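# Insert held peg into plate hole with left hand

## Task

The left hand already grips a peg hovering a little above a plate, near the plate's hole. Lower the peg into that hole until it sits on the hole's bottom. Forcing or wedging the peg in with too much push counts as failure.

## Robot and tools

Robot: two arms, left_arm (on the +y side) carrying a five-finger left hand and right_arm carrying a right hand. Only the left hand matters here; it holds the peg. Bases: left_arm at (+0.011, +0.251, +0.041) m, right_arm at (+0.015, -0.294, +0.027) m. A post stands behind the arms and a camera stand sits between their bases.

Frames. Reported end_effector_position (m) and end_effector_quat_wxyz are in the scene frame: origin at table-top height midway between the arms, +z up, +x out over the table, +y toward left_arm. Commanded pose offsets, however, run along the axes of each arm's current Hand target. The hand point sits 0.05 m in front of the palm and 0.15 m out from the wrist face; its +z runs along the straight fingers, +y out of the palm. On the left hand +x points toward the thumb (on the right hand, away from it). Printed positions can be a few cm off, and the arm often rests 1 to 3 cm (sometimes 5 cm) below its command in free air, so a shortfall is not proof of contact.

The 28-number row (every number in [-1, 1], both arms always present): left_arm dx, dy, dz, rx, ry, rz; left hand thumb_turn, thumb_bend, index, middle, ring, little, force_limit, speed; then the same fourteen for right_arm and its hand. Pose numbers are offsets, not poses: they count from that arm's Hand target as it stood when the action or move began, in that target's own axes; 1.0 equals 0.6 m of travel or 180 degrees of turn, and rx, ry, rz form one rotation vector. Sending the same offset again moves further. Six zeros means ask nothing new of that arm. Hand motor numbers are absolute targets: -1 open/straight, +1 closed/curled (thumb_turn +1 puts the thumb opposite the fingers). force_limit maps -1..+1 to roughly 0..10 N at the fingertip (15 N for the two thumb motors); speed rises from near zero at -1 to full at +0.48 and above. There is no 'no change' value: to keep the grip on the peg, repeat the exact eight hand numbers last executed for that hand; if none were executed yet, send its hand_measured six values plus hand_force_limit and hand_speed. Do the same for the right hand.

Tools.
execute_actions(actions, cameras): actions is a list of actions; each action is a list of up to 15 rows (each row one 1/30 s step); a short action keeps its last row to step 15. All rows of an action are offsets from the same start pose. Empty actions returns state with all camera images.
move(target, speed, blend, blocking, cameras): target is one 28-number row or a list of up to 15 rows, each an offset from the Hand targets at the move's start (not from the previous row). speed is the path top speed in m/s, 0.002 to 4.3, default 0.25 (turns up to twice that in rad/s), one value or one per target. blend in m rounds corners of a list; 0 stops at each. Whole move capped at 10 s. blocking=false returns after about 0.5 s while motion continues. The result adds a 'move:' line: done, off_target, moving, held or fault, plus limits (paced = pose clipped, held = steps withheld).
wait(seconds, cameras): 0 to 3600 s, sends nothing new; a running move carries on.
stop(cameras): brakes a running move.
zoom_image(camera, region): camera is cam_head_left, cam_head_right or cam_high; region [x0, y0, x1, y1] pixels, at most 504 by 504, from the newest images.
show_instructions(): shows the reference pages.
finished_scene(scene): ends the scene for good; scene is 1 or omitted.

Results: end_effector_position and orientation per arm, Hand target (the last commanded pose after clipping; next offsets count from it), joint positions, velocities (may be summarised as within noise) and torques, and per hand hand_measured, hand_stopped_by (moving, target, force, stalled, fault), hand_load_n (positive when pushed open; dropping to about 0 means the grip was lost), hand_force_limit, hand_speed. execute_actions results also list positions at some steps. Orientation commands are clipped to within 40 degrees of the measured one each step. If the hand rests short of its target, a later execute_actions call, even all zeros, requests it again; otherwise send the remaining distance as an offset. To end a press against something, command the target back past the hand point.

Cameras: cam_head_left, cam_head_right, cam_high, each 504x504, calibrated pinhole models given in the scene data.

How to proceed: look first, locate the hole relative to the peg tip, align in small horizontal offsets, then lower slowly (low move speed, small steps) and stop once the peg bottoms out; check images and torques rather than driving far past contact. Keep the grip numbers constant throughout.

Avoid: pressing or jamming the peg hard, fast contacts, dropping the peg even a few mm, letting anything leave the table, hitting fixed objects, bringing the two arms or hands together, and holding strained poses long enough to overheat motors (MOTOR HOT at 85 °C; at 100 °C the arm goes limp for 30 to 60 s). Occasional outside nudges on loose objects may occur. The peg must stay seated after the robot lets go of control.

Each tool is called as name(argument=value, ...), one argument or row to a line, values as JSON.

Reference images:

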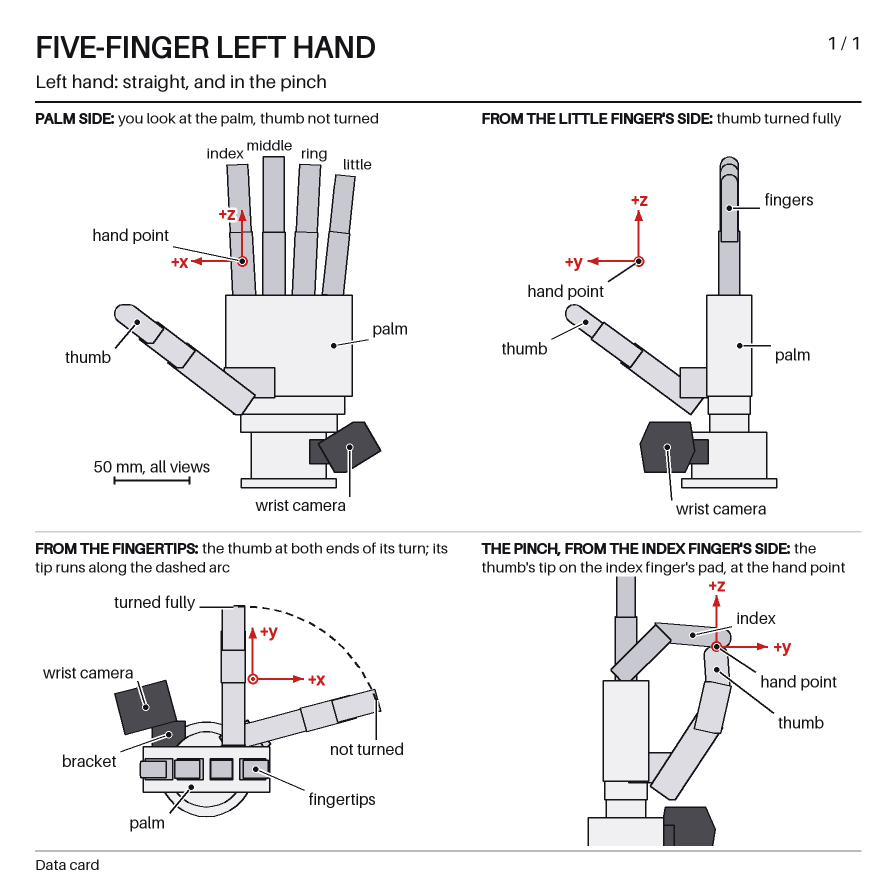

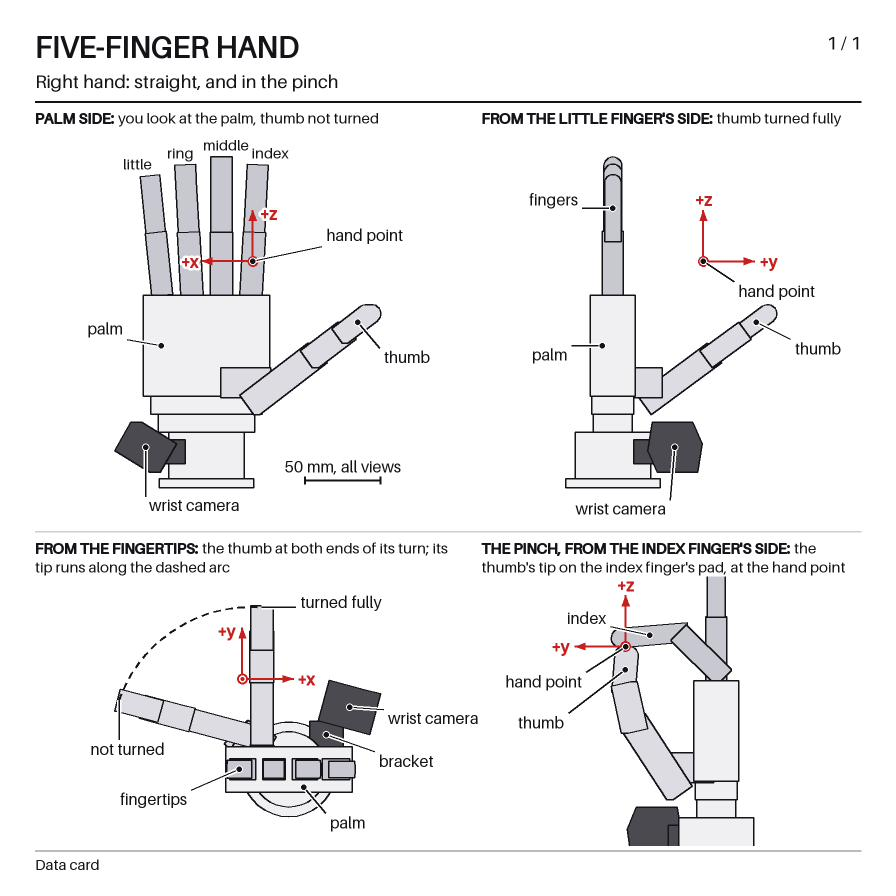

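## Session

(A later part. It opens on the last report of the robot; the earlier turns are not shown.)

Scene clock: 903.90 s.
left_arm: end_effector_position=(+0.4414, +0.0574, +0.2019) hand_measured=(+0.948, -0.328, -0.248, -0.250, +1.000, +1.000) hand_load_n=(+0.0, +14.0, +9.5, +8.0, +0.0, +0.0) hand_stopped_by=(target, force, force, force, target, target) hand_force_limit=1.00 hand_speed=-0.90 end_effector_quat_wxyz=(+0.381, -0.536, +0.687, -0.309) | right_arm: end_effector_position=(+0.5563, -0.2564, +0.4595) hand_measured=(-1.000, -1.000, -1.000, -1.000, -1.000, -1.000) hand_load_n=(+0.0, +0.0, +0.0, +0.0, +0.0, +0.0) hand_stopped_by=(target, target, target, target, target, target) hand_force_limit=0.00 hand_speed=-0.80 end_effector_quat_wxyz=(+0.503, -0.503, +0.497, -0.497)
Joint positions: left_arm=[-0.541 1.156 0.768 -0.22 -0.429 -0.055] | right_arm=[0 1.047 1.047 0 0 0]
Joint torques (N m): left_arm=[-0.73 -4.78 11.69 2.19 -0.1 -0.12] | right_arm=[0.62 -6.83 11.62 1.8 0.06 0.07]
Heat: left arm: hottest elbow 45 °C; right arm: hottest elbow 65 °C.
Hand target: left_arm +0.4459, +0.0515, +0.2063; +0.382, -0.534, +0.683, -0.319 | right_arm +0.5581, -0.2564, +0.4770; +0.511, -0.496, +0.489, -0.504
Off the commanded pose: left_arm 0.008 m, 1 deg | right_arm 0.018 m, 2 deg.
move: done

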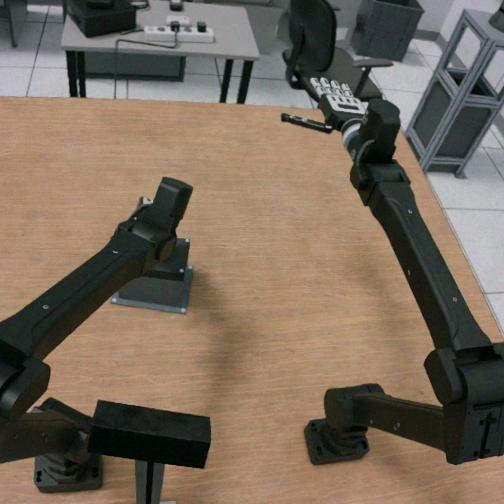

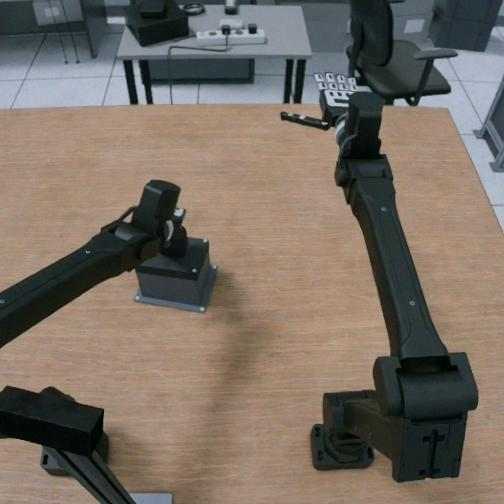

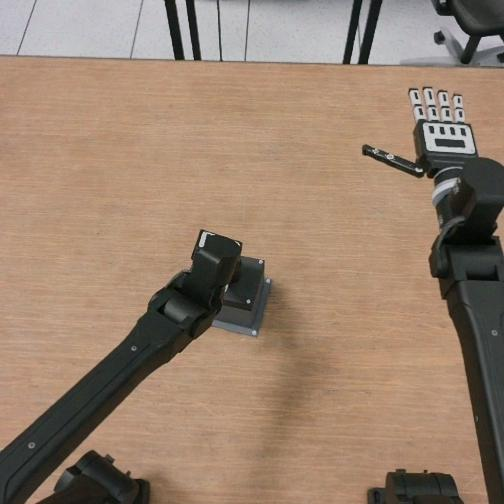

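move(
  target=[
    [-0.0469,-0.1031,-0.0707,0,0,0,0.948,-0.326,-0.246,-0.248,1,1,1,-0.9,0,0,0,0,0,0,-1,-1,-1,-1,-1,-1,0,-0.8],
    [-0.0012,-0.0067,-0.0115,0,0,0,0.948,-0.326,-0.246,-0.248,1,1,1,-0.9,0,0,0,0,0,0,-1,-1,-1,-1,-1,-1,0,-0.8],
  ],
  speed=0.1,
  cameras=["all"],
)

zoom_image(
  camera="cam_head_right",
  region=[150, 234, 190, 264],
)

zoom_image(
  camera="cam_high",
  region=[205, 255, 245, 285],
)

Scene clock: 913.50 s.
left_arm: end_effector_position=(+0.4383, +0.0617, +0.2035) hand_measured=(+0.948, -0.328, -0.248, -0.250, +1.000, +1.000) hand_load_n=(+0.0, +14.0, +9.5, +7.5, +0.0, +0.0) hand_stopped_by=(target, force, force, force, target, target) hand_force_limit=1.00 hand_speed=-0.90 end_effector_quat_wxyz=(+0.379, -0.537, +0.691, -0.302) | right_arm: end_effector_position=(+0.5563, -0.2564, +0.4595) hand_measured=(-1.000, -1.000, -1.000, -1.000, -1.000, -1.000) hand_load_n=(+0.0, +0.0, +0.0, +0.0, +0.0, +0.0) hand_stopped_by=(target, target, target, target, target, target) hand_force_limit=0.00 hand_speed=-0.80 end_effector_quat_wxyz=(+0.503, -0.503, +0.497, -0.497)
Joint positions: left_arm=[-0.536 1.146 0.773 -0.25 -0.427 -0.052] | right_arm=[0 1.047 1.047 0 0 0]
Joint torques (N m): left_arm=[-1.85 -5.3 11.84 2.3 -0.34 -0.19] | right_arm=[0.62 -6.77 11.63 1.83 0.06 0.07]
Heat: left arm: hottest elbow 46 °C; right arm: hottest elbow 65 °C.
Hand target: left_arm +0.4421, +0.0515, +0.2133; +0.382, -0.535, +0.683, -0.319 | right_arm +0.5581, -0.2564, +0.4770; +0.511, -0.496, +0.489, -0.504
Off the commanded pose: left_arm 0.015 m, 2 deg | right_arm 0.018 m, 2 deg.
move: off_target (left_arm)

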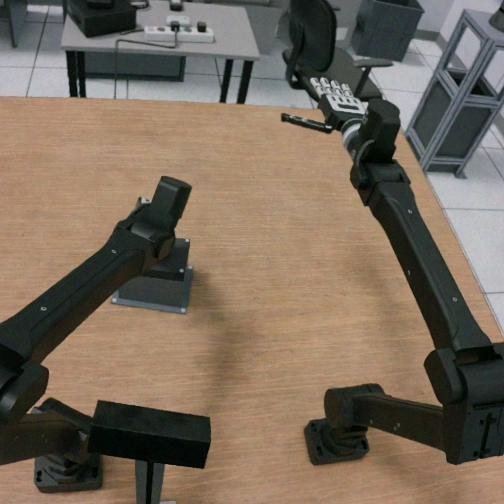

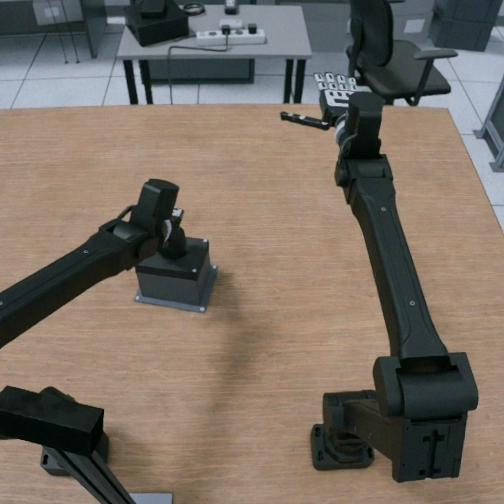

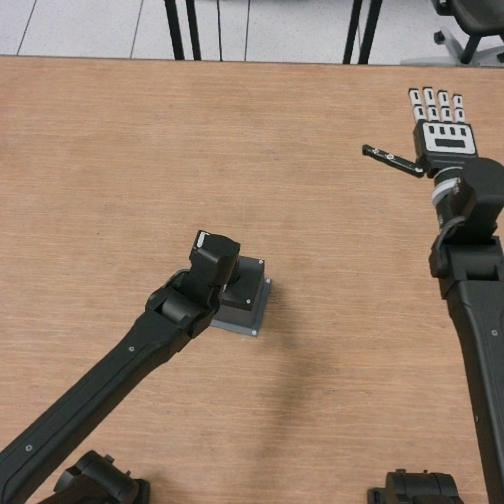

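Scaled by 12.600.

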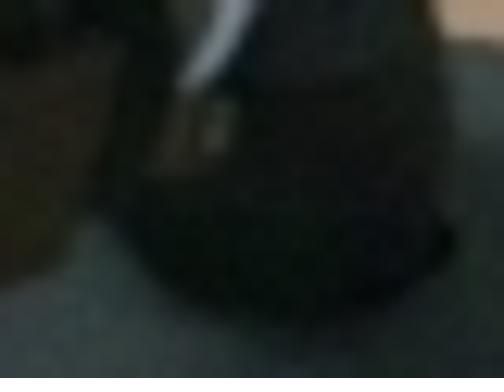

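Scaled by 12.600.

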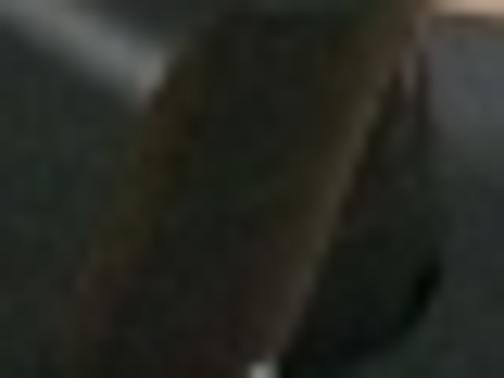

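move(
  target=[
    [-0.0478,-0.0985,-0.0549,0,0,0,0.948,-0.326,-0.246,-0.248,1,1,1,-0.9,0,0,0,0,0,0,-1,-1,-1,-1,-1,-1,0,-0.8],
    [-0.0022,-0.0021,0.0043,0,0,0,0.948,-0.326,-0.246,-0.248,1,1,1,-0.9,0,0,0,0,0,0,-1,-1,-1,-1,-1,-1,0,-0.8],
  ],
  speed=0.1,
)

move(
  target=[0.0042,0.0159,0.0115,0,0,0,0.948,-0.326,-0.246,-0.248,1,1,1,-0.9,0,0,0,0,0,0,-1,-1,-1,-1,-1,-1,0,-0.8],
  speed=0.05,
  cameras=["all"],
)

zoom_image(
  camera="cam_head_right",
  region=[150, 234, 190, 264],
)

Scene clock: 922.83 s.
left_arm: end_effector_position=(+0.4411, +0.0625, +0.2030) hand_measured=(+0.948, -0.328, -0.248, -0.250, +1.000, +1.000) hand_load_n=(+0.0, +14.0, +9.5, +7.5, +0.0, +0.0) hand_stopped_by=(target, force, force, force, target, target) hand_force_limit=1.00 hand_speed=-0.90 end_effector_quat_wxyz=(+0.378, -0.537, +0.691, -0.301) | right_arm: end_effector_position=(+0.5563, -0.2564, +0.4595) hand_measured=(-1.000, -1.000, -1.000, -1.000, -1.000, -1.000) hand_load_n=(+0.0, +0.0, -0.5, -0.5, -0.5, +0.0) hand_stopped_by=(target, target, target, target, target, target) hand_force_limit=0.00 hand_speed=-0.80 end_effector_quat_wxyz=(+0.503, -0.503, +0.497, -0.497)
Joint positions: left_arm=[-0.529 1.153 0.777 -0.246 -0.422 -0.048] | right_arm=[0 1.047 1.047 0 0 0]
Joint torques (N m): left_arm=[-1.61 -5.42 11.84 2.33 -0.35 -0.19] | right_arm=[0.56 -6.71 11.63 1.77 0.07 0.07]
Heat: left arm: hottest elbow 46 °C; right arm: hottest elbow 65 °C.
Hand target: left_arm +0.4451, +0.0524, +0.2132; +0.382, -0.534, +0.683, -0.319 | right_arm +0.5581, -0.2564, +0.4770; +0.511, -0.496, +0.489, -0.504
Off the commanded pose: left_arm 0.015 m, 2 deg | right_arm 0.018 m, 2 deg.
move: off_target (left_arm)

Scene clock: 923.43 s.
left_arm: end_effector_position=(+0.4431, +0.0611, +0.1940) hand_measured=(+0.948, -0.328, -0.248, -0.250, +1.000, +1.000) hand_load_n=(+0.0, +14.5, +10.0, +7.5, +0.5, +0.0) hand_stopped_by=(target, force, force, force, target, target) hand_force_limit=1.00 hand_speed=-0.90 end_effector_quat_wxyz=(+0.379, -0.537, +0.689, -0.304) | right_arm: end_effector_position=(+0.5563, -0.2564, +0.4595) hand_measured=(-1.000, -1.000, -1.000, -1.000, -1.000, -1.000) hand_load_n=(-0.5, +0.0, +0.0, +0.0, +0.0, +0.0) hand_stopped_by=(target, target, target, target, target, target) hand_force_limit=0.00 hand_speed=-0.80 end_effector_quat_wxyz=(+0.503, -0.503, +0.497, -0.497)
Joint positions: left_arm=[-0.53 1.169 0.76 -0.207 -0.422 -0.049] | right_arm=[0 1.047 1.047 0 0 0]
Joint torques (N m): left_arm=[-1.55 -5.54 11.41 2.29 -0.35 -0.17] | right_arm=[0.67 -6.95 11.63 1.81 0.06 0.08]
Heat: left arm: hottest elbow 46 °C; right arm: hottest elbow 65 °C.
Hand target: left_arm +0.4460, +0.0519, +0.2013; +0.382, -0.534, +0.683, -0.319 | right_arm +0.5581, -0.2564, +0.4770; +0.511, -0.496, +0.489, -0.504
Off the commanded pose: left_arm 0.012 m, 2 deg | right_arm 0.018 m, 2 deg.
move: off_target (left_arm)

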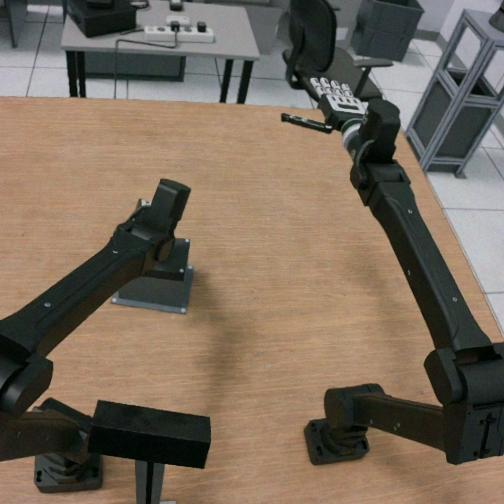

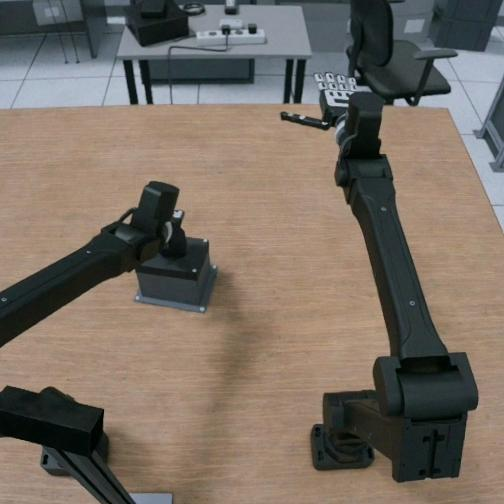

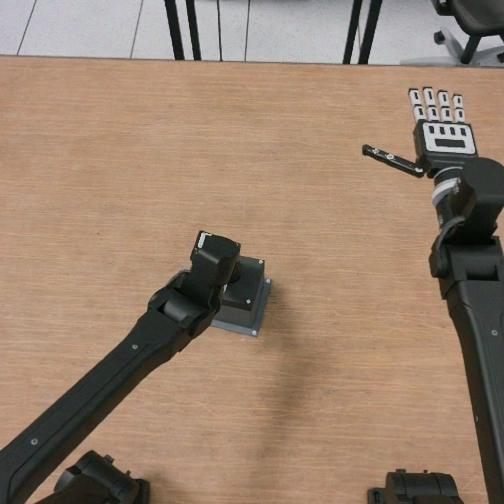

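Scaled by 12.600.

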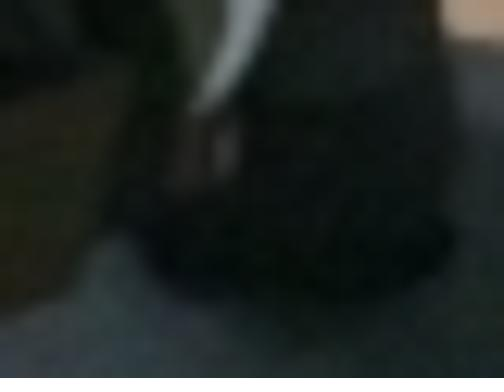

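move(
  target=[0.0024,0.0113,0.0067,0,0,0,0.948,-0.326,-0.246,-0.248,1,1,1,-0.9,0,0,0,0,0,0,-1,-1,-1,-1,-1,-1,0,-0.8],
  speed=0.03,
  cameras=["cam_head_right","cam_high"],
)

zoom_image(
  camera="cam_head_right",
  region=[150, 234, 190, 264],
)

Scene clock: 926.97 s.
left_arm: end_effector_position=(+0.4432, +0.0611, +0.1870) hand_measured=(+0.948, -0.328, -0.248, -0.250, +1.000, +1.000) hand_load_n=(+0.0, +14.0, +9.5, +7.5, +0.5, +0.0) hand_stopped_by=(target, force, force, force, target, target) hand_force_limit=1.00 hand_speed=-0.90 end_effector_quat_wxyz=(+0.380, -0.537, +0.689, -0.305) | right_arm: end_effector_position=(+0.5563, -0.2564, +0.4595) hand_measured=(-1.000, -1.000, -1.000, -1.000, -1.000, -1.000) hand_load_n=(+0.0, +0.0, +0.0, -0.5, +0.0, +0.0) hand_stopped_by=(target, target, target, target, target, target) hand_force_limit=0.00 hand_speed=-0.80 end_effector_quat_wxyz=(+0.503, -0.503, +0.497, -0.497)
Joint positions: left_arm=[-0.53 1.178 0.745 -0.182 -0.422 -0.049] | right_arm=[0 1.047 1.047 0 0 0]
Joint torques (N m): left_arm=[-1.67 -5.42 11.28 2.29 -0.34 -0.17] | right_arm=[0.67 -6.77 11.6 1.77 0.06 0.07]
Heat: left arm: hottest elbow 46 °C; right arm: hottest elbow 65 °C.
Hand target: left_arm +0.4460, +0.0519, +0.1934; +0.382, -0.534, +0.683, -0.320 | right_arm +0.5581, -0.2564, +0.4770; +0.511, -0.496, +0.489, -0.504
Off the commanded pose: left_arm 0.011 m, 2 deg | right_arm 0.018 m, 2 deg.
move: off_target (left_arm)

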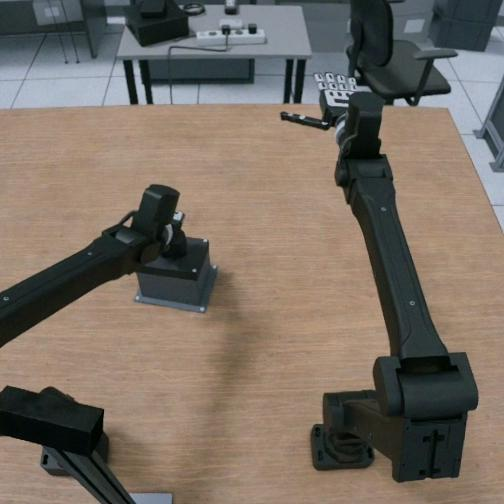

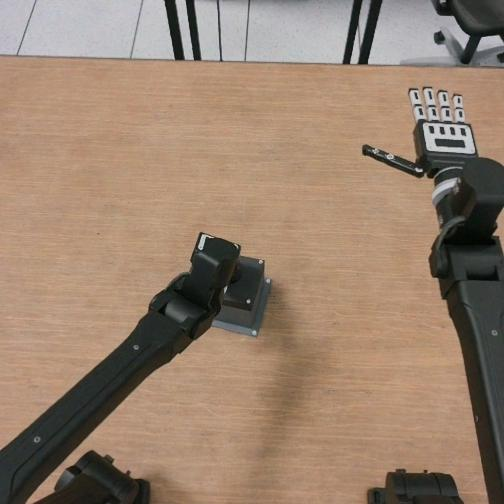

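Scaled by 12.600.

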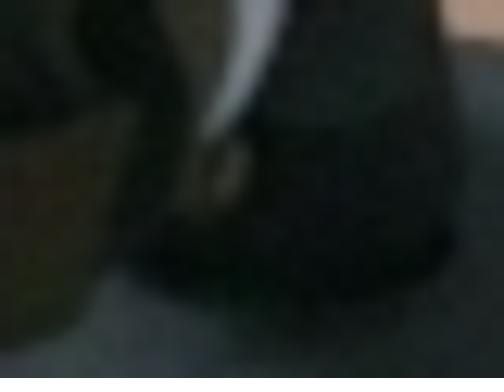

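move(
  target=[0.0018,0.0084,0.0051,0,0,0,0.948,-0.326,-0.246,-0.248,1,1,1,-0.9,0,0,0,0,0,0,-1,-1,-1,-1,-1,-1,0,-0.8],
  speed=0.03,
)

move(
  target=[0.0012,0.0056,0.0034,0,0,0,0.948,-0.326,-0.246,-0.248,1,1,1,-0.9,0,0,0,0,0,0,-1,-1,-1,-1,-1,-1,0,-0.8],
  speed=0.03,
  cameras=["cam_head_right","cam_high"],
)

Scene clock: 929.20 s.
left_arm: end_effector_position=(+0.4430, +0.0607, +0.1820) hand_measured=(+0.948, -0.328, -0.248, -0.250, +1.000, +1.000) hand_load_n=(+0.0, +14.0, +9.5, +8.0, +0.0, +0.0) hand_stopped_by=(target, force, force, force, target, target) hand_force_limit=1.00 hand_speed=-0.90 end_effector_quat_wxyz=(+0.380, -0.537, +0.689, -0.306) | right_arm: end_effector_position=(+0.5563, -0.2564, +0.4595) hand_measured=(-1.000, -1.000, -1.000, -1.000, -1.000, -1.000) hand_load_n=(-0.5, +0.0, -0.5, +0.0, +0.0, +0.0) hand_stopped_by=(target, target, target, target, target, target) hand_force_limit=0.00 hand_speed=-0.80 end_effector_quat_wxyz=(+0.503, -0.503, +0.497, -0.497)
Joint positions: left_arm=[-0.531 1.184 0.735 -0.164 -0.422 -0.05] | right_arm=[0 1.047 1.047 0 0 0]
Joint torques (N m): left_arm=[-1.55 -5.19 11.12 2.35 -0.35 -0.16] | right_arm=[0.73 -6.83 11.62 1.78 0.05 0.07]
Heat: left arm: hottest elbow 46 °C; right arm: hottest elbow 65 °C.
Hand target: left_arm +0.4460, +0.0520, +0.1871; +0.382, -0.534, +0.683, -0.319 | right_arm +0.5581, -0.2564, +0.4770; +0.511, -0.496, +0.489, -0.504
Off the commanded pose: left_arm 0.011 m, 2 deg | right_arm 0.018 m, 2 deg.
move: off_target (left_arm)

Scene clock: 929.70 s.
left_arm: end_effector_position=(+0.4430, +0.0603, +0.1813) hand_measured=(+0.948, -0.328, -0.248, -0.250, +1.000, +1.000) hand_load_n=(+0.0, +13.0, +9.5, +8.0, +0.0, +0.0) hand_stopped_by=(target, force, force, force, target, target) hand_force_limit=1.00 hand_speed=-0.90 end_effector_quat_wxyz=(+0.380, -0.536, +0.688, -0.308) | right_arm: end_effector_position=(+0.5563, -0.2564, +0.4595) hand_measured=(-1.000, -1.000, -1.000, -1.000, -1.000, -1.000) hand_load_n=(+0.0, +0.0, +0.0, +0.0, +0.0, +0.0) hand_stopped_by=(target, target, target, target, target, target) hand_force_limit=0.00 hand_speed=-0.80 end_effector_quat_wxyz=(+0.503, -0.503, +0.497, -0.497)
Joint positions: left_arm=[-0.531 1.184 0.73 -0.155 -0.422 -0.05] | right_arm=[0 1.047 1.047 0 0 0]
Joint torques (N m): left_arm=[-1.55 -4.78 10.92 2.5 -0.34 -0.16] | right_arm=[0.73 -6.77 11.63 1.78 0.05 0.07]
Heat: left arm: hottest elbow 46 °C; right arm: hottest elbow 65 °C.
Hand target: left_arm +0.4461, +0.0519, +0.1833; +0.382, -0.534, +0.683, -0.319 | right_arm +0.5581, -0.2564, +0.4770; +0.511, -0.496, +0.489, -0.504
Off the commanded pose: left_arm 0.009 m, 1 deg | right_arm 0.018 m, 2 deg.
move: done

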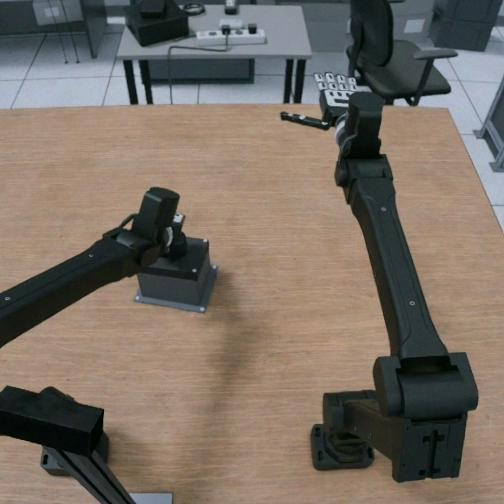

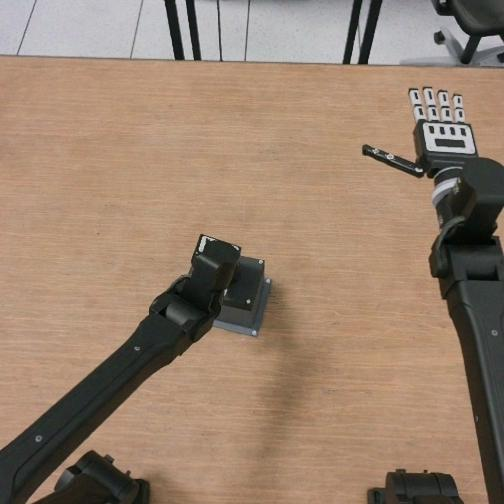

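zoom_image(
  camera="cam_head_right",
  region=[150, 228, 190, 268],
)

zoom_image(
  camera="cam_high",
  region=[205, 250, 245, 290],
)

Scaled by 12.600.

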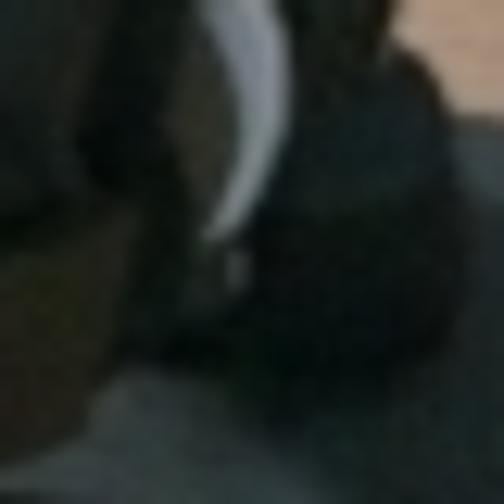

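Scaled by 12.600.

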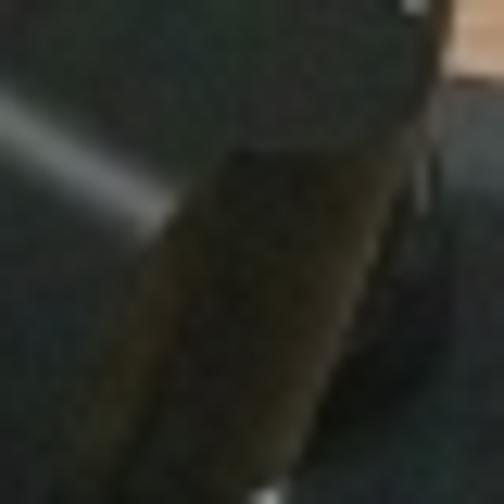

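move(
  target=[0.0012,0.0056,0.0034,0,0,0,0.948,-0.326,-0.246,-0.248,1,1,1,-0.9,0,0,0,0,0,0,-1,-1,-1,-1,-1,-1,0,-0.8],
  speed=0.03,
)

Scene clock: 934.27 s.
left_arm: end_effector_position=(+0.4434, +0.0601, +0.1804) hand_measured=(+0.948, -0.328, -0.248, -0.250, +1.000, +1.000) hand_load_n=(+0.0, +13.0, +8.5, +7.5, +0.0, +0.0) hand_stopped_by=(target, force, force, force, target, target) hand_force_limit=1.00 hand_speed=-0.90 end_effector_quat_wxyz=(+0.382, -0.536, +0.686, -0.311) | right_arm: end_effector_position=(+0.5563, -0.2564, +0.4595) hand_measured=(-1.000, -1.000, -1.000, -1.000, -1.000, -1.000) hand_load_n=(+0.0, +0.0, +0.0, +0.0, +0.0, -0.5) hand_stopped_by=(target, target, target, target, target, target) hand_force_limit=0.00 hand_speed=-0.80 end_effector_quat_wxyz=(+0.503, -0.503, +0.497, -0.497)
Joint positions: left_arm=[-0.532 1.184 0.724 -0.141 -0.423 -0.05] | right_arm=[0 1.047 1.047 0 0 0]
Joint torques (N m): left_arm=[-1.49 -4.37 10.76 2.48 -0.3 -0.16] | right_arm=[0.67 -6.83 11.6 1.81 0.06 0.06]
Heat: left arm: hottest elbow 46 °C; right arm: hottest elbow 66 °C.
Hand target: left_arm +0.4461, +0.0520, +0.1792; +0.382, -0.534, +0.683, -0.319 | right_arm +0.5581, -0.2564, +0.4770; +0.511, -0.496, +0.489, -0.504
Off the commanded pose: left_arm 0.009 m, 1 deg | right_arm 0.018 m, 2 deg.
move: done

move(
  target=[-0.0018,-0.0084,-0.0051,0,0,0,0.948,-0.326,-0.246,-0.248,1,1,1,-0.9,0,0,0,0,0,0,-1,-1,-1,-1,-1,-1,0,-0.8],
  speed=0.03,
)

move(
  target=[0,0,0,0,0,0,0.948,-0.4,-0.32,-0.32,1,1,1,-0.9,0,0,0,0,0,0,-1,-1,-1,-1,-1,-1,0,-0.8],
  speed=0.03,
  cameras=["all"],
)

zoom_image(
  camera="cam_head_right",
  region=[130, 200, 200, 270],
)

Scene clock: 946.83 s.
left_arm: end_effector_position=(+0.4434, +0.0601, +0.1804) hand_measured=(+0.948, -0.328, -0.248, -0.250, +1.000, +1.000) hand_load_n=(+0.0, +13.0, +8.5, +8.0, +0.0, +0.5) hand_stopped_by=(target, force, force, force, target, target) hand_force_limit=1.00 hand_speed=-0.90 end_effector_quat_wxyz=(+0.382, -0.536, +0.686, -0.311) | right_arm: end_effector_position=(+0.5563, -0.2564, +0.4595) hand_measured=(-1.000, -1.000, -1.000, -1.000, -1.000, -1.000) hand_load_n=(+0.0, +0.0, +0.0, +0.0, +0.0, +0.0) hand_stopped_by=(target, target, target, target, target, target) hand_force_limit=0.00 hand_speed=-0.80 end_effector_quat_wxyz=(+0.503, -0.503, +0.497, -0.497)
Joint positions: left_arm=[-0.532 1.184 0.724 -0.141 -0.423 -0.05] | right_arm=[0 1.047 1.047 0 0 0]
Joint torques (N m): left_arm=[-1.38 -5.01 11.73 1.72 -0.31 -0.16] | right_arm=[0.67 -6.71 11.6 1.83 0.06 0.07]
Heat: left arm: hottest elbow 46 °C; right arm: hottest elbow 66 °C.
Hand target: left_arm +0.4461, +0.0520, +0.1852; +0.382, -0.534, +0.683, -0.319 | right_arm +0.5581, -0.2564, +0.4770; +0.511, -0.496, +0.489, -0.504
Off the commanded pose: left_arm 0.010 m, 1 deg | right_arm 0.018 m, 2 deg.
move: done

Scene clock: 947.63 s.
left_arm: end_effector_position=(+0.4434, +0.0600, +0.1804) hand_measured=(+0.948, -0.400, -0.320, -0.320, +1.000, +1.000) hand_load_n=(+0.0, +0.0, +0.5, +0.0, +0.5, +0.5) hand_stopped_by=(target, target, target, target, target, target) hand_force_limit=1.00 hand_speed=-0.90 end_effector_quat_wxyz=(+0.382, -0.536, +0.686, -0.311) | right_arm: end_effector_position=(+0.5563, -0.2564, +0.4595) hand_measured=(-1.000, -1.000, -1.000, -1.000, -1.000, -1.000) hand_load_n=(-0.5, +0.0, +0.0, +0.0, +0.0, +0.0) hand_stopped_by=(target, target, target, target, target, target) hand_force_limit=0.00 hand_speed=-0.80 end_effector_quat_wxyz=(+0.503, -0.503, +0.497, -0.497)
Joint positions: left_arm=[-0.532 1.184 0.724 -0.141 -0.423 -0.05] | right_arm=[0 1.047 1.047 0 0 0]
Joint torques (N m): left_arm=[-1.61 -5.01 11.74 1.72 -0.29 -0.16] | right_arm=[0.62 -6.65 11.63 1.77 0.05 0.08]
Heat: left arm: hottest elbow 46 °C; right arm: hottest elbow 66 °C.
Hand target: left_arm +0.4460, +0.0519, +0.1853; +0.382, -0.534, +0.683, -0.319 | right_arm +0.5581, -0.2564, +0.4770; +0.511, -0.496, +0.489, -0.504
Off the commanded pose: left_arm 0.010 m, 1 deg | right_arm 0.018 m, 2 deg.
move: done

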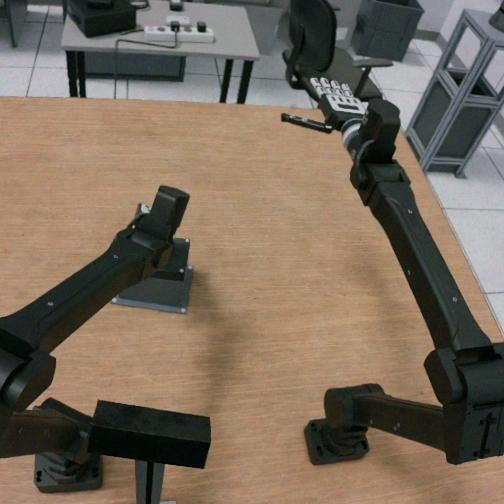

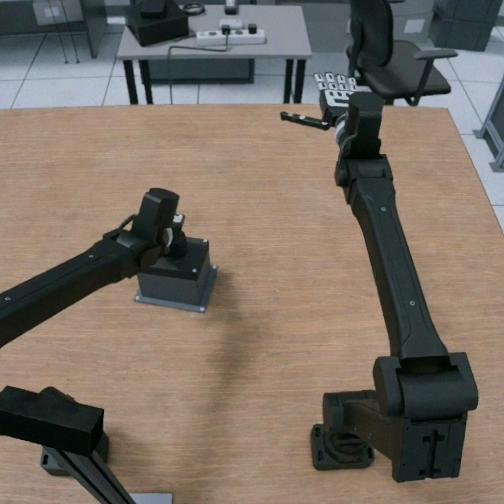

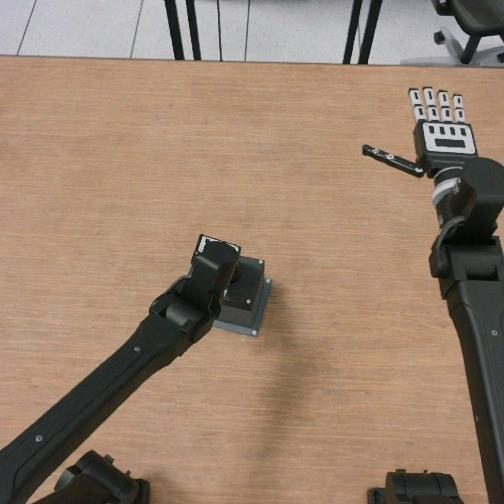

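Scaled by 7.200.

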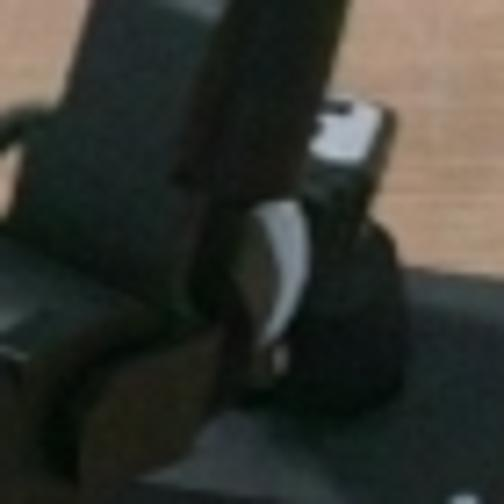

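Loads are zero; released. Open wider.

move(
  target=[0,0,0,0,0,0,0.948,-1,-1,-1,0.4,0.4,1,-0.7,0,0,0,0,0,0,-1,-1,-1,-1,-1,-1,0,-0.8],
  speed=0.03,
  cameras=["all"],
)

zoom_image(
  camera="cam_head_right",
  region=[130, 200, 200, 270],
)

Scene clock: 951.23 s.
left_arm: end_effector_position=(+0.4434, +0.0600, +0.1804) hand_measured=(+0.948, -1.000, -1.000, -1.000, +0.400, +0.400) hand_load_n=(+0.0, +0.0, +0.0, +0.0, +0.0, +0.0) hand_stopped_by=(target, target, target, target, target, target) hand_force_limit=1.00 hand_speed=-0.70 end_effector_quat_wxyz=(+0.382, -0.536, +0.686, -0.311) | right_arm: end_effector_position=(+0.5563, -0.2564, +0.4595) hand_measured=(-1.000, -1.000, -1.000, -1.000, -1.000, -1.000) hand_load_n=(-0.5, +0.0, +0.0, +0.0, +0.0, -0.5) hand_stopped_by=(target, target, target, target, target, target) hand_force_limit=0.00 hand_speed=-0.80 end_effector_quat_wxyz=(+0.503, -0.503, +0.497, -0.497)
Joint positions: left_arm=[-0.532 1.184 0.724 -0.141 -0.423 -0.05] | right_arm=[0 1.047 1.047 0 0 0]
Joint torques (N m): left_arm=[-1.44 -5.01 11.73 1.73 -0.3 -0.17] | right_arm=[0.62 -6.77 11.59 1.78 0.05 0.08]
Heat: left arm: hottest elbow 47 °C; right arm: hottest elbow 66 °C.
Hand target: left_arm +0.4460, +0.0519, +0.1853; +0.382, -0.534, +0.683, -0.319 | right_arm +0.5581, -0.2564, +0.4770; +0.511, -0.496, +0.489, -0.504
Off the commanded pose: left_arm 0.010 m, 1 deg | right_arm 0.018 m, 2 deg.
move: done

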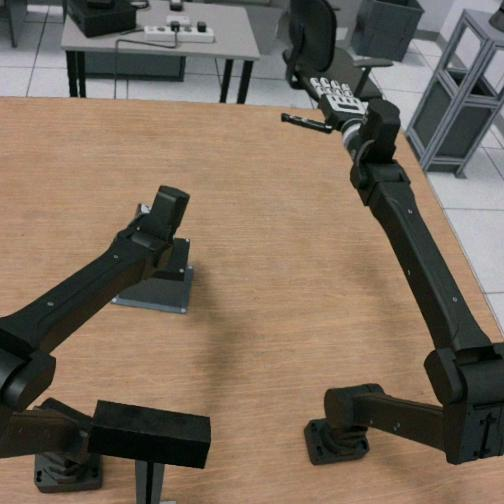

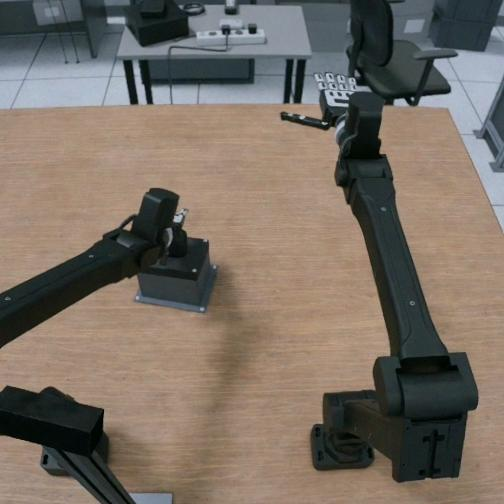

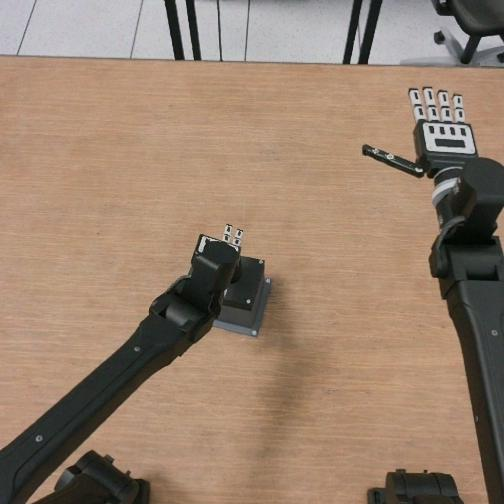

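Scaled by 7.200.

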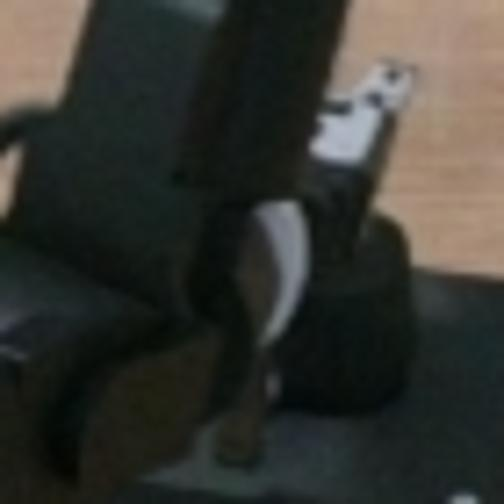

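move(
  target=[
    [-0.0148,-0.0697,-0.0438,0,0,0,0.948,-1,-1,-1,-1,-1,1,-0.7,0,0,0,0,0,0,-1,-1,-1,-1,-1,-1,0,-0.8],
    [-0.0385,-0.1866,-0.1692,0,0,0,0.948,-1,-1,-1,-1,-1,1,-0.7,0,0,0,0,0,0,-1,-1,-1,-1,-1,-1,0,-0.8],
  ],
  speed=0.12,
  blend=0.02,
  cameras=["all"],
)

Scene clock: 955.60 s.
left_arm: end_effector_position=(+0.4109, +0.0634, +0.3086) hand_measured=(+0.948, -1.000, -1.000, -1.000, -1.000, -1.000) hand_load_n=(+0.0, +0.0, +0.0, +0.0, +0.0, +0.0) hand_stopped_by=(target, target, target, target, target, target) hand_force_limit=1.00 hand_speed=-0.70 end_effector_quat_wxyz=(+0.379, -0.537, +0.692, -0.299) | right_arm: end_effector_position=(+0.5563, -0.2564, +0.4595) hand_measured=(-1.000, -1.000, -1.000, -1.000, -1.000, -1.000) hand_load_n=(+0.0, +0.0, +0.0, +0.0, -0.5, +0.0) hand_stopped_by=(target, target, target, target, target, target) hand_force_limit=0.00 hand_speed=-0.80 end_effector_quat_wxyz=(+0.503, -0.503, +0.497, -0.497)
Joint positions: left_arm=[-0.575 1.014 0.969 -0.595 -0.461 -0.076] | right_arm=[0 1.047 1.047 0 0 0]
Joint torques (N m): left_arm=[-1.79 -4.31 16.36 0.94 -0.34 -0.19] | right_arm=[0.62 -6.77 11.62 1.76 0.07 0.07]
Heat: left arm: hottest elbow 47 °C; right arm: hottest elbow 66 °C.
Hand target: left_arm +0.4160, +0.0522, +0.3351; +0.382, -0.534, +0.683, -0.319 | right_arm +0.5581, -0.2564, +0.4770; +0.511, -0.496, +0.489, -0.504
Off the commanded pose: left_arm 0.029 m, 3 deg | right_arm 0.018 m, 2 deg.
move: off_target (left_arm)

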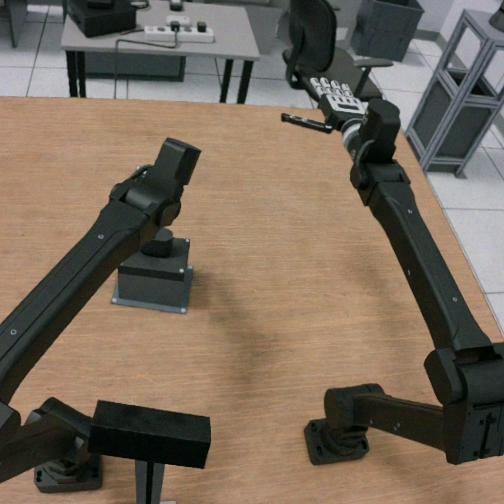

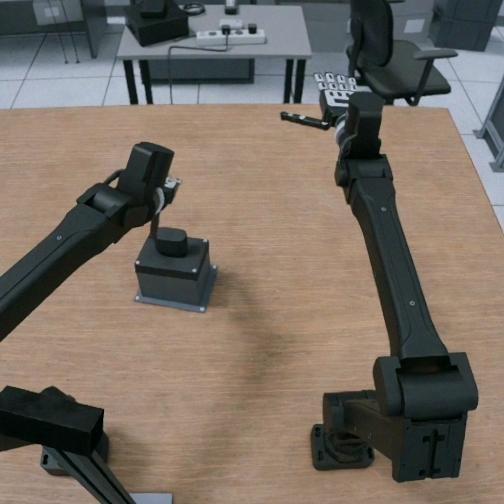

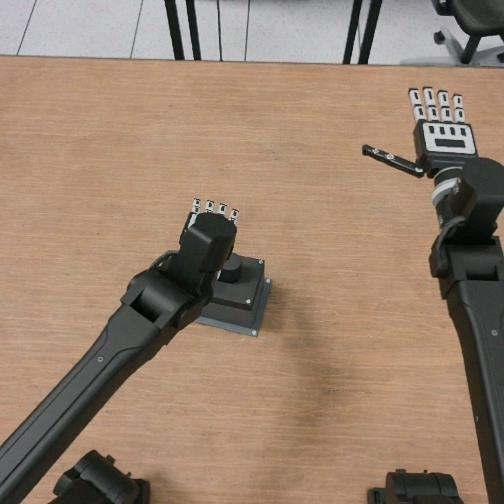

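zoom_image(
  camera="cam_head_right",
  region=[135, 215, 215, 295],
)

zoom_image(
  camera="cam_head_left",
  region=[115, 215, 195, 295],
)

zoom_image(
  camera="cam_high",
  region=[195, 235, 275, 315],
)

Scaled by 6.300.

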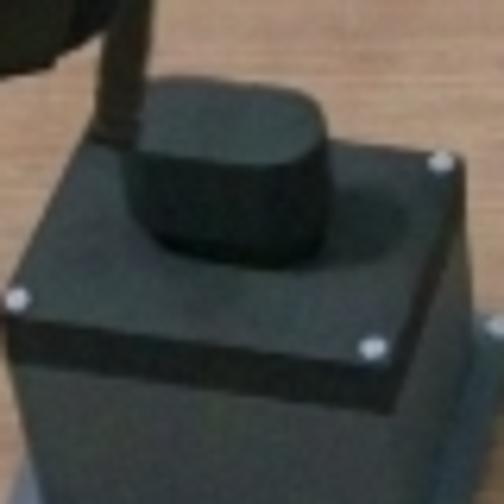

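Scaled by 6.300.

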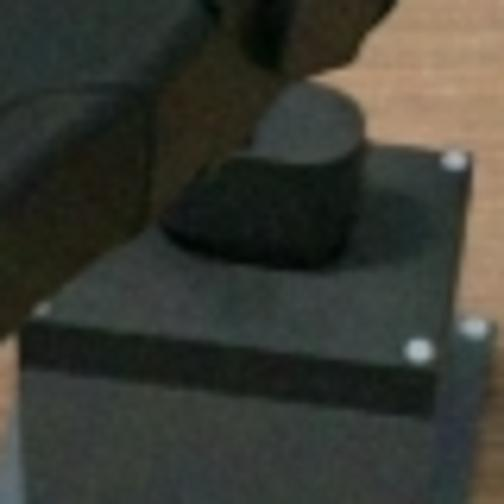

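Scaled by 6.300.

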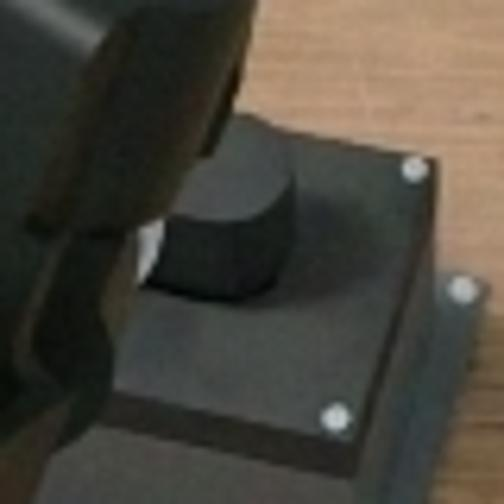

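move(
  target=[-0.16,-0.08,-0.08,0,0,0,0.948,-1,-1,-1,-1,-1,1,-0.7,0,0,0,0,0,0,-1,-1,-1,-1,-1,-1,0,-0.8],
  speed=0.25,
  cameras=["all"],
)

zoom_image(
  camera="cam_head_right",
  region=[145, 220, 200, 275],
)

zoom_image(
  camera="cam_head_left",
  region=[130, 220, 185, 275],
)

zoom_image(
  camera="cam_high",
  region=[200, 240, 255, 295],
)

Scene clock: 961.70 s.
left_arm: end_effector_position=(+0.4059, +0.1343, +0.3986) hand_measured=(+0.948, -1.000, -1.000, -1.000, -1.000, -1.000) hand_load_n=(+0.0, +0.0, +0.0, +0.0, +0.0, +0.0) hand_stopped_by=(target, target, target, target, target, target) hand_force_limit=1.00 hand_speed=-0.70 end_effector_quat_wxyz=(+0.374, -0.538, +0.687, -0.313) | right_arm: end_effector_position=(+0.5563, -0.2564, +0.4595) hand_measured=(-1.000, -1.000, -1.000, -1.000, -1.000, -1.000) hand_load_n=(+0.0, +0.0, +0.0, +0.0, +0.0, +0.0) hand_stopped_by=(target, target, target, target, target, target) hand_force_limit=0.00 hand_speed=-0.80 end_effector_quat_wxyz=(+0.503, -0.503, +0.497, -0.497)
Joint positions: left_arm=[-0.356 0.916 1.134 -0.791 -0.263 0.043] | right_arm=[0 1.047 1.047 0 0 0]
Joint torques (N m): left_arm=[0.26 -2.55 15.54 1.06 0.01 0.04] | right_arm=[0.67 -6.83 11.6 1.8 0.06 0.08]
Heat: left arm: hottest elbow 47 °C; right arm: hottest elbow 66 °C.
Hand target: left_arm +0.4111, +0.1362, +0.4173; +0.382, -0.534, +0.683, -0.319 | right_arm +0.5581, -0.2564, +0.4770; +0.511, -0.496, +0.489, -0.504
Off the commanded pose: left_arm 0.019 m, 1 deg | right_arm 0.018 m, 2 deg.
move: off_target (left_arm)

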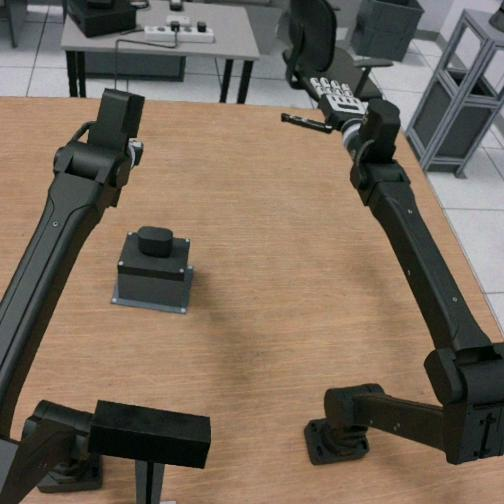

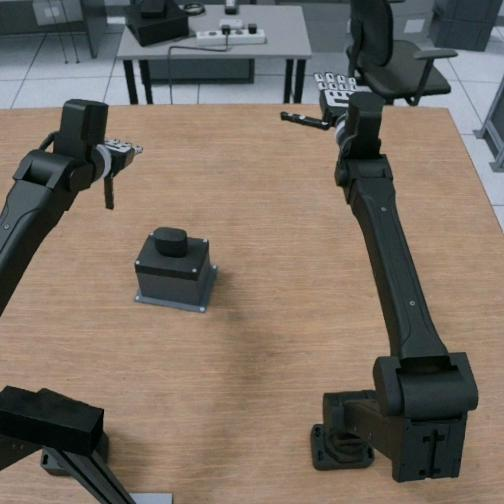

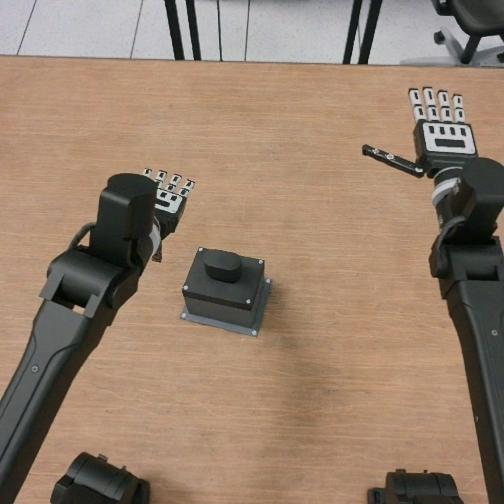

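Scaled by 9.164.

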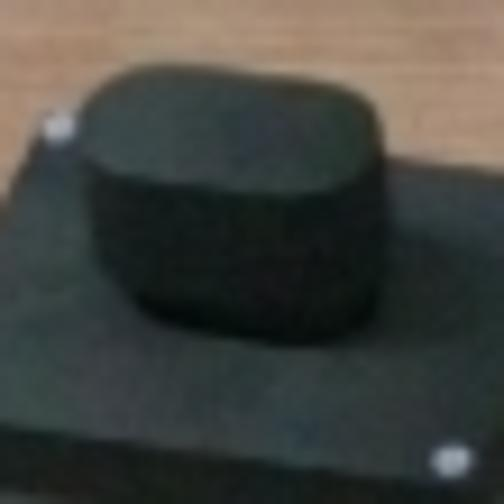

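Scaled by 9.164.

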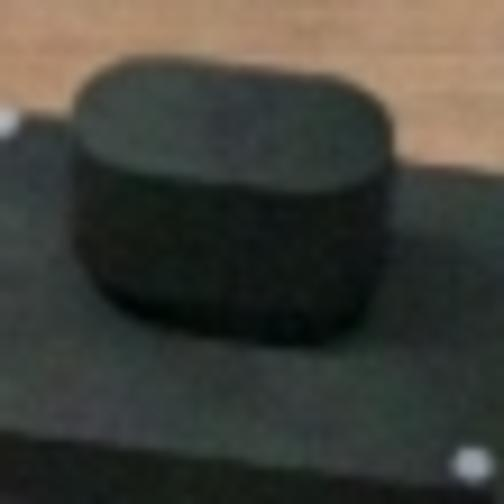

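Scaled by 9.164.

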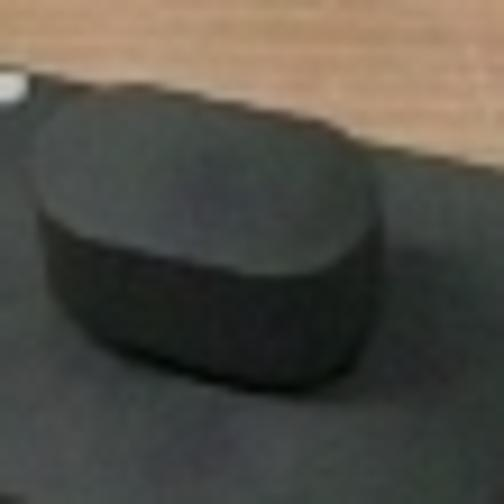

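zoom_image(
  camera="cam_head_left",
  region=[136, 238, 176, 262],
)

zoom_image(
  camera="cam_high",
  region=[200, 258, 245, 288],
)

zoom_image(
  camera="cam_head_right",
  region=[150, 238, 192, 262],
)

Scaled by 12.600.

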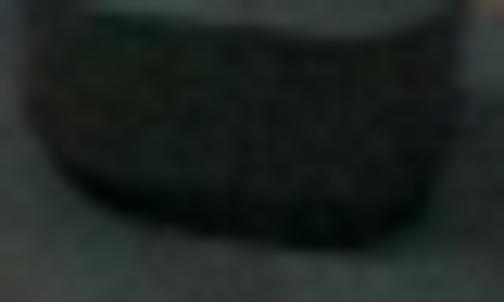

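Scaled by 11.200.

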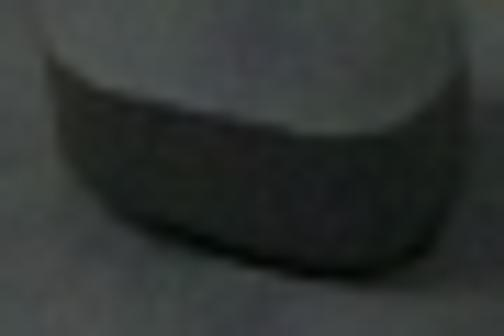

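Scaled by 12.000.

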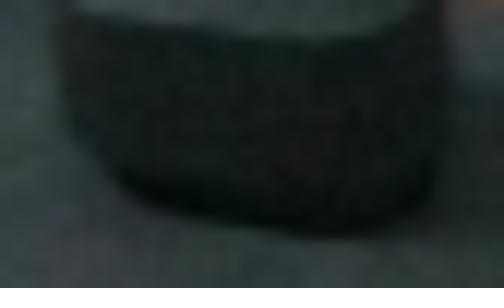

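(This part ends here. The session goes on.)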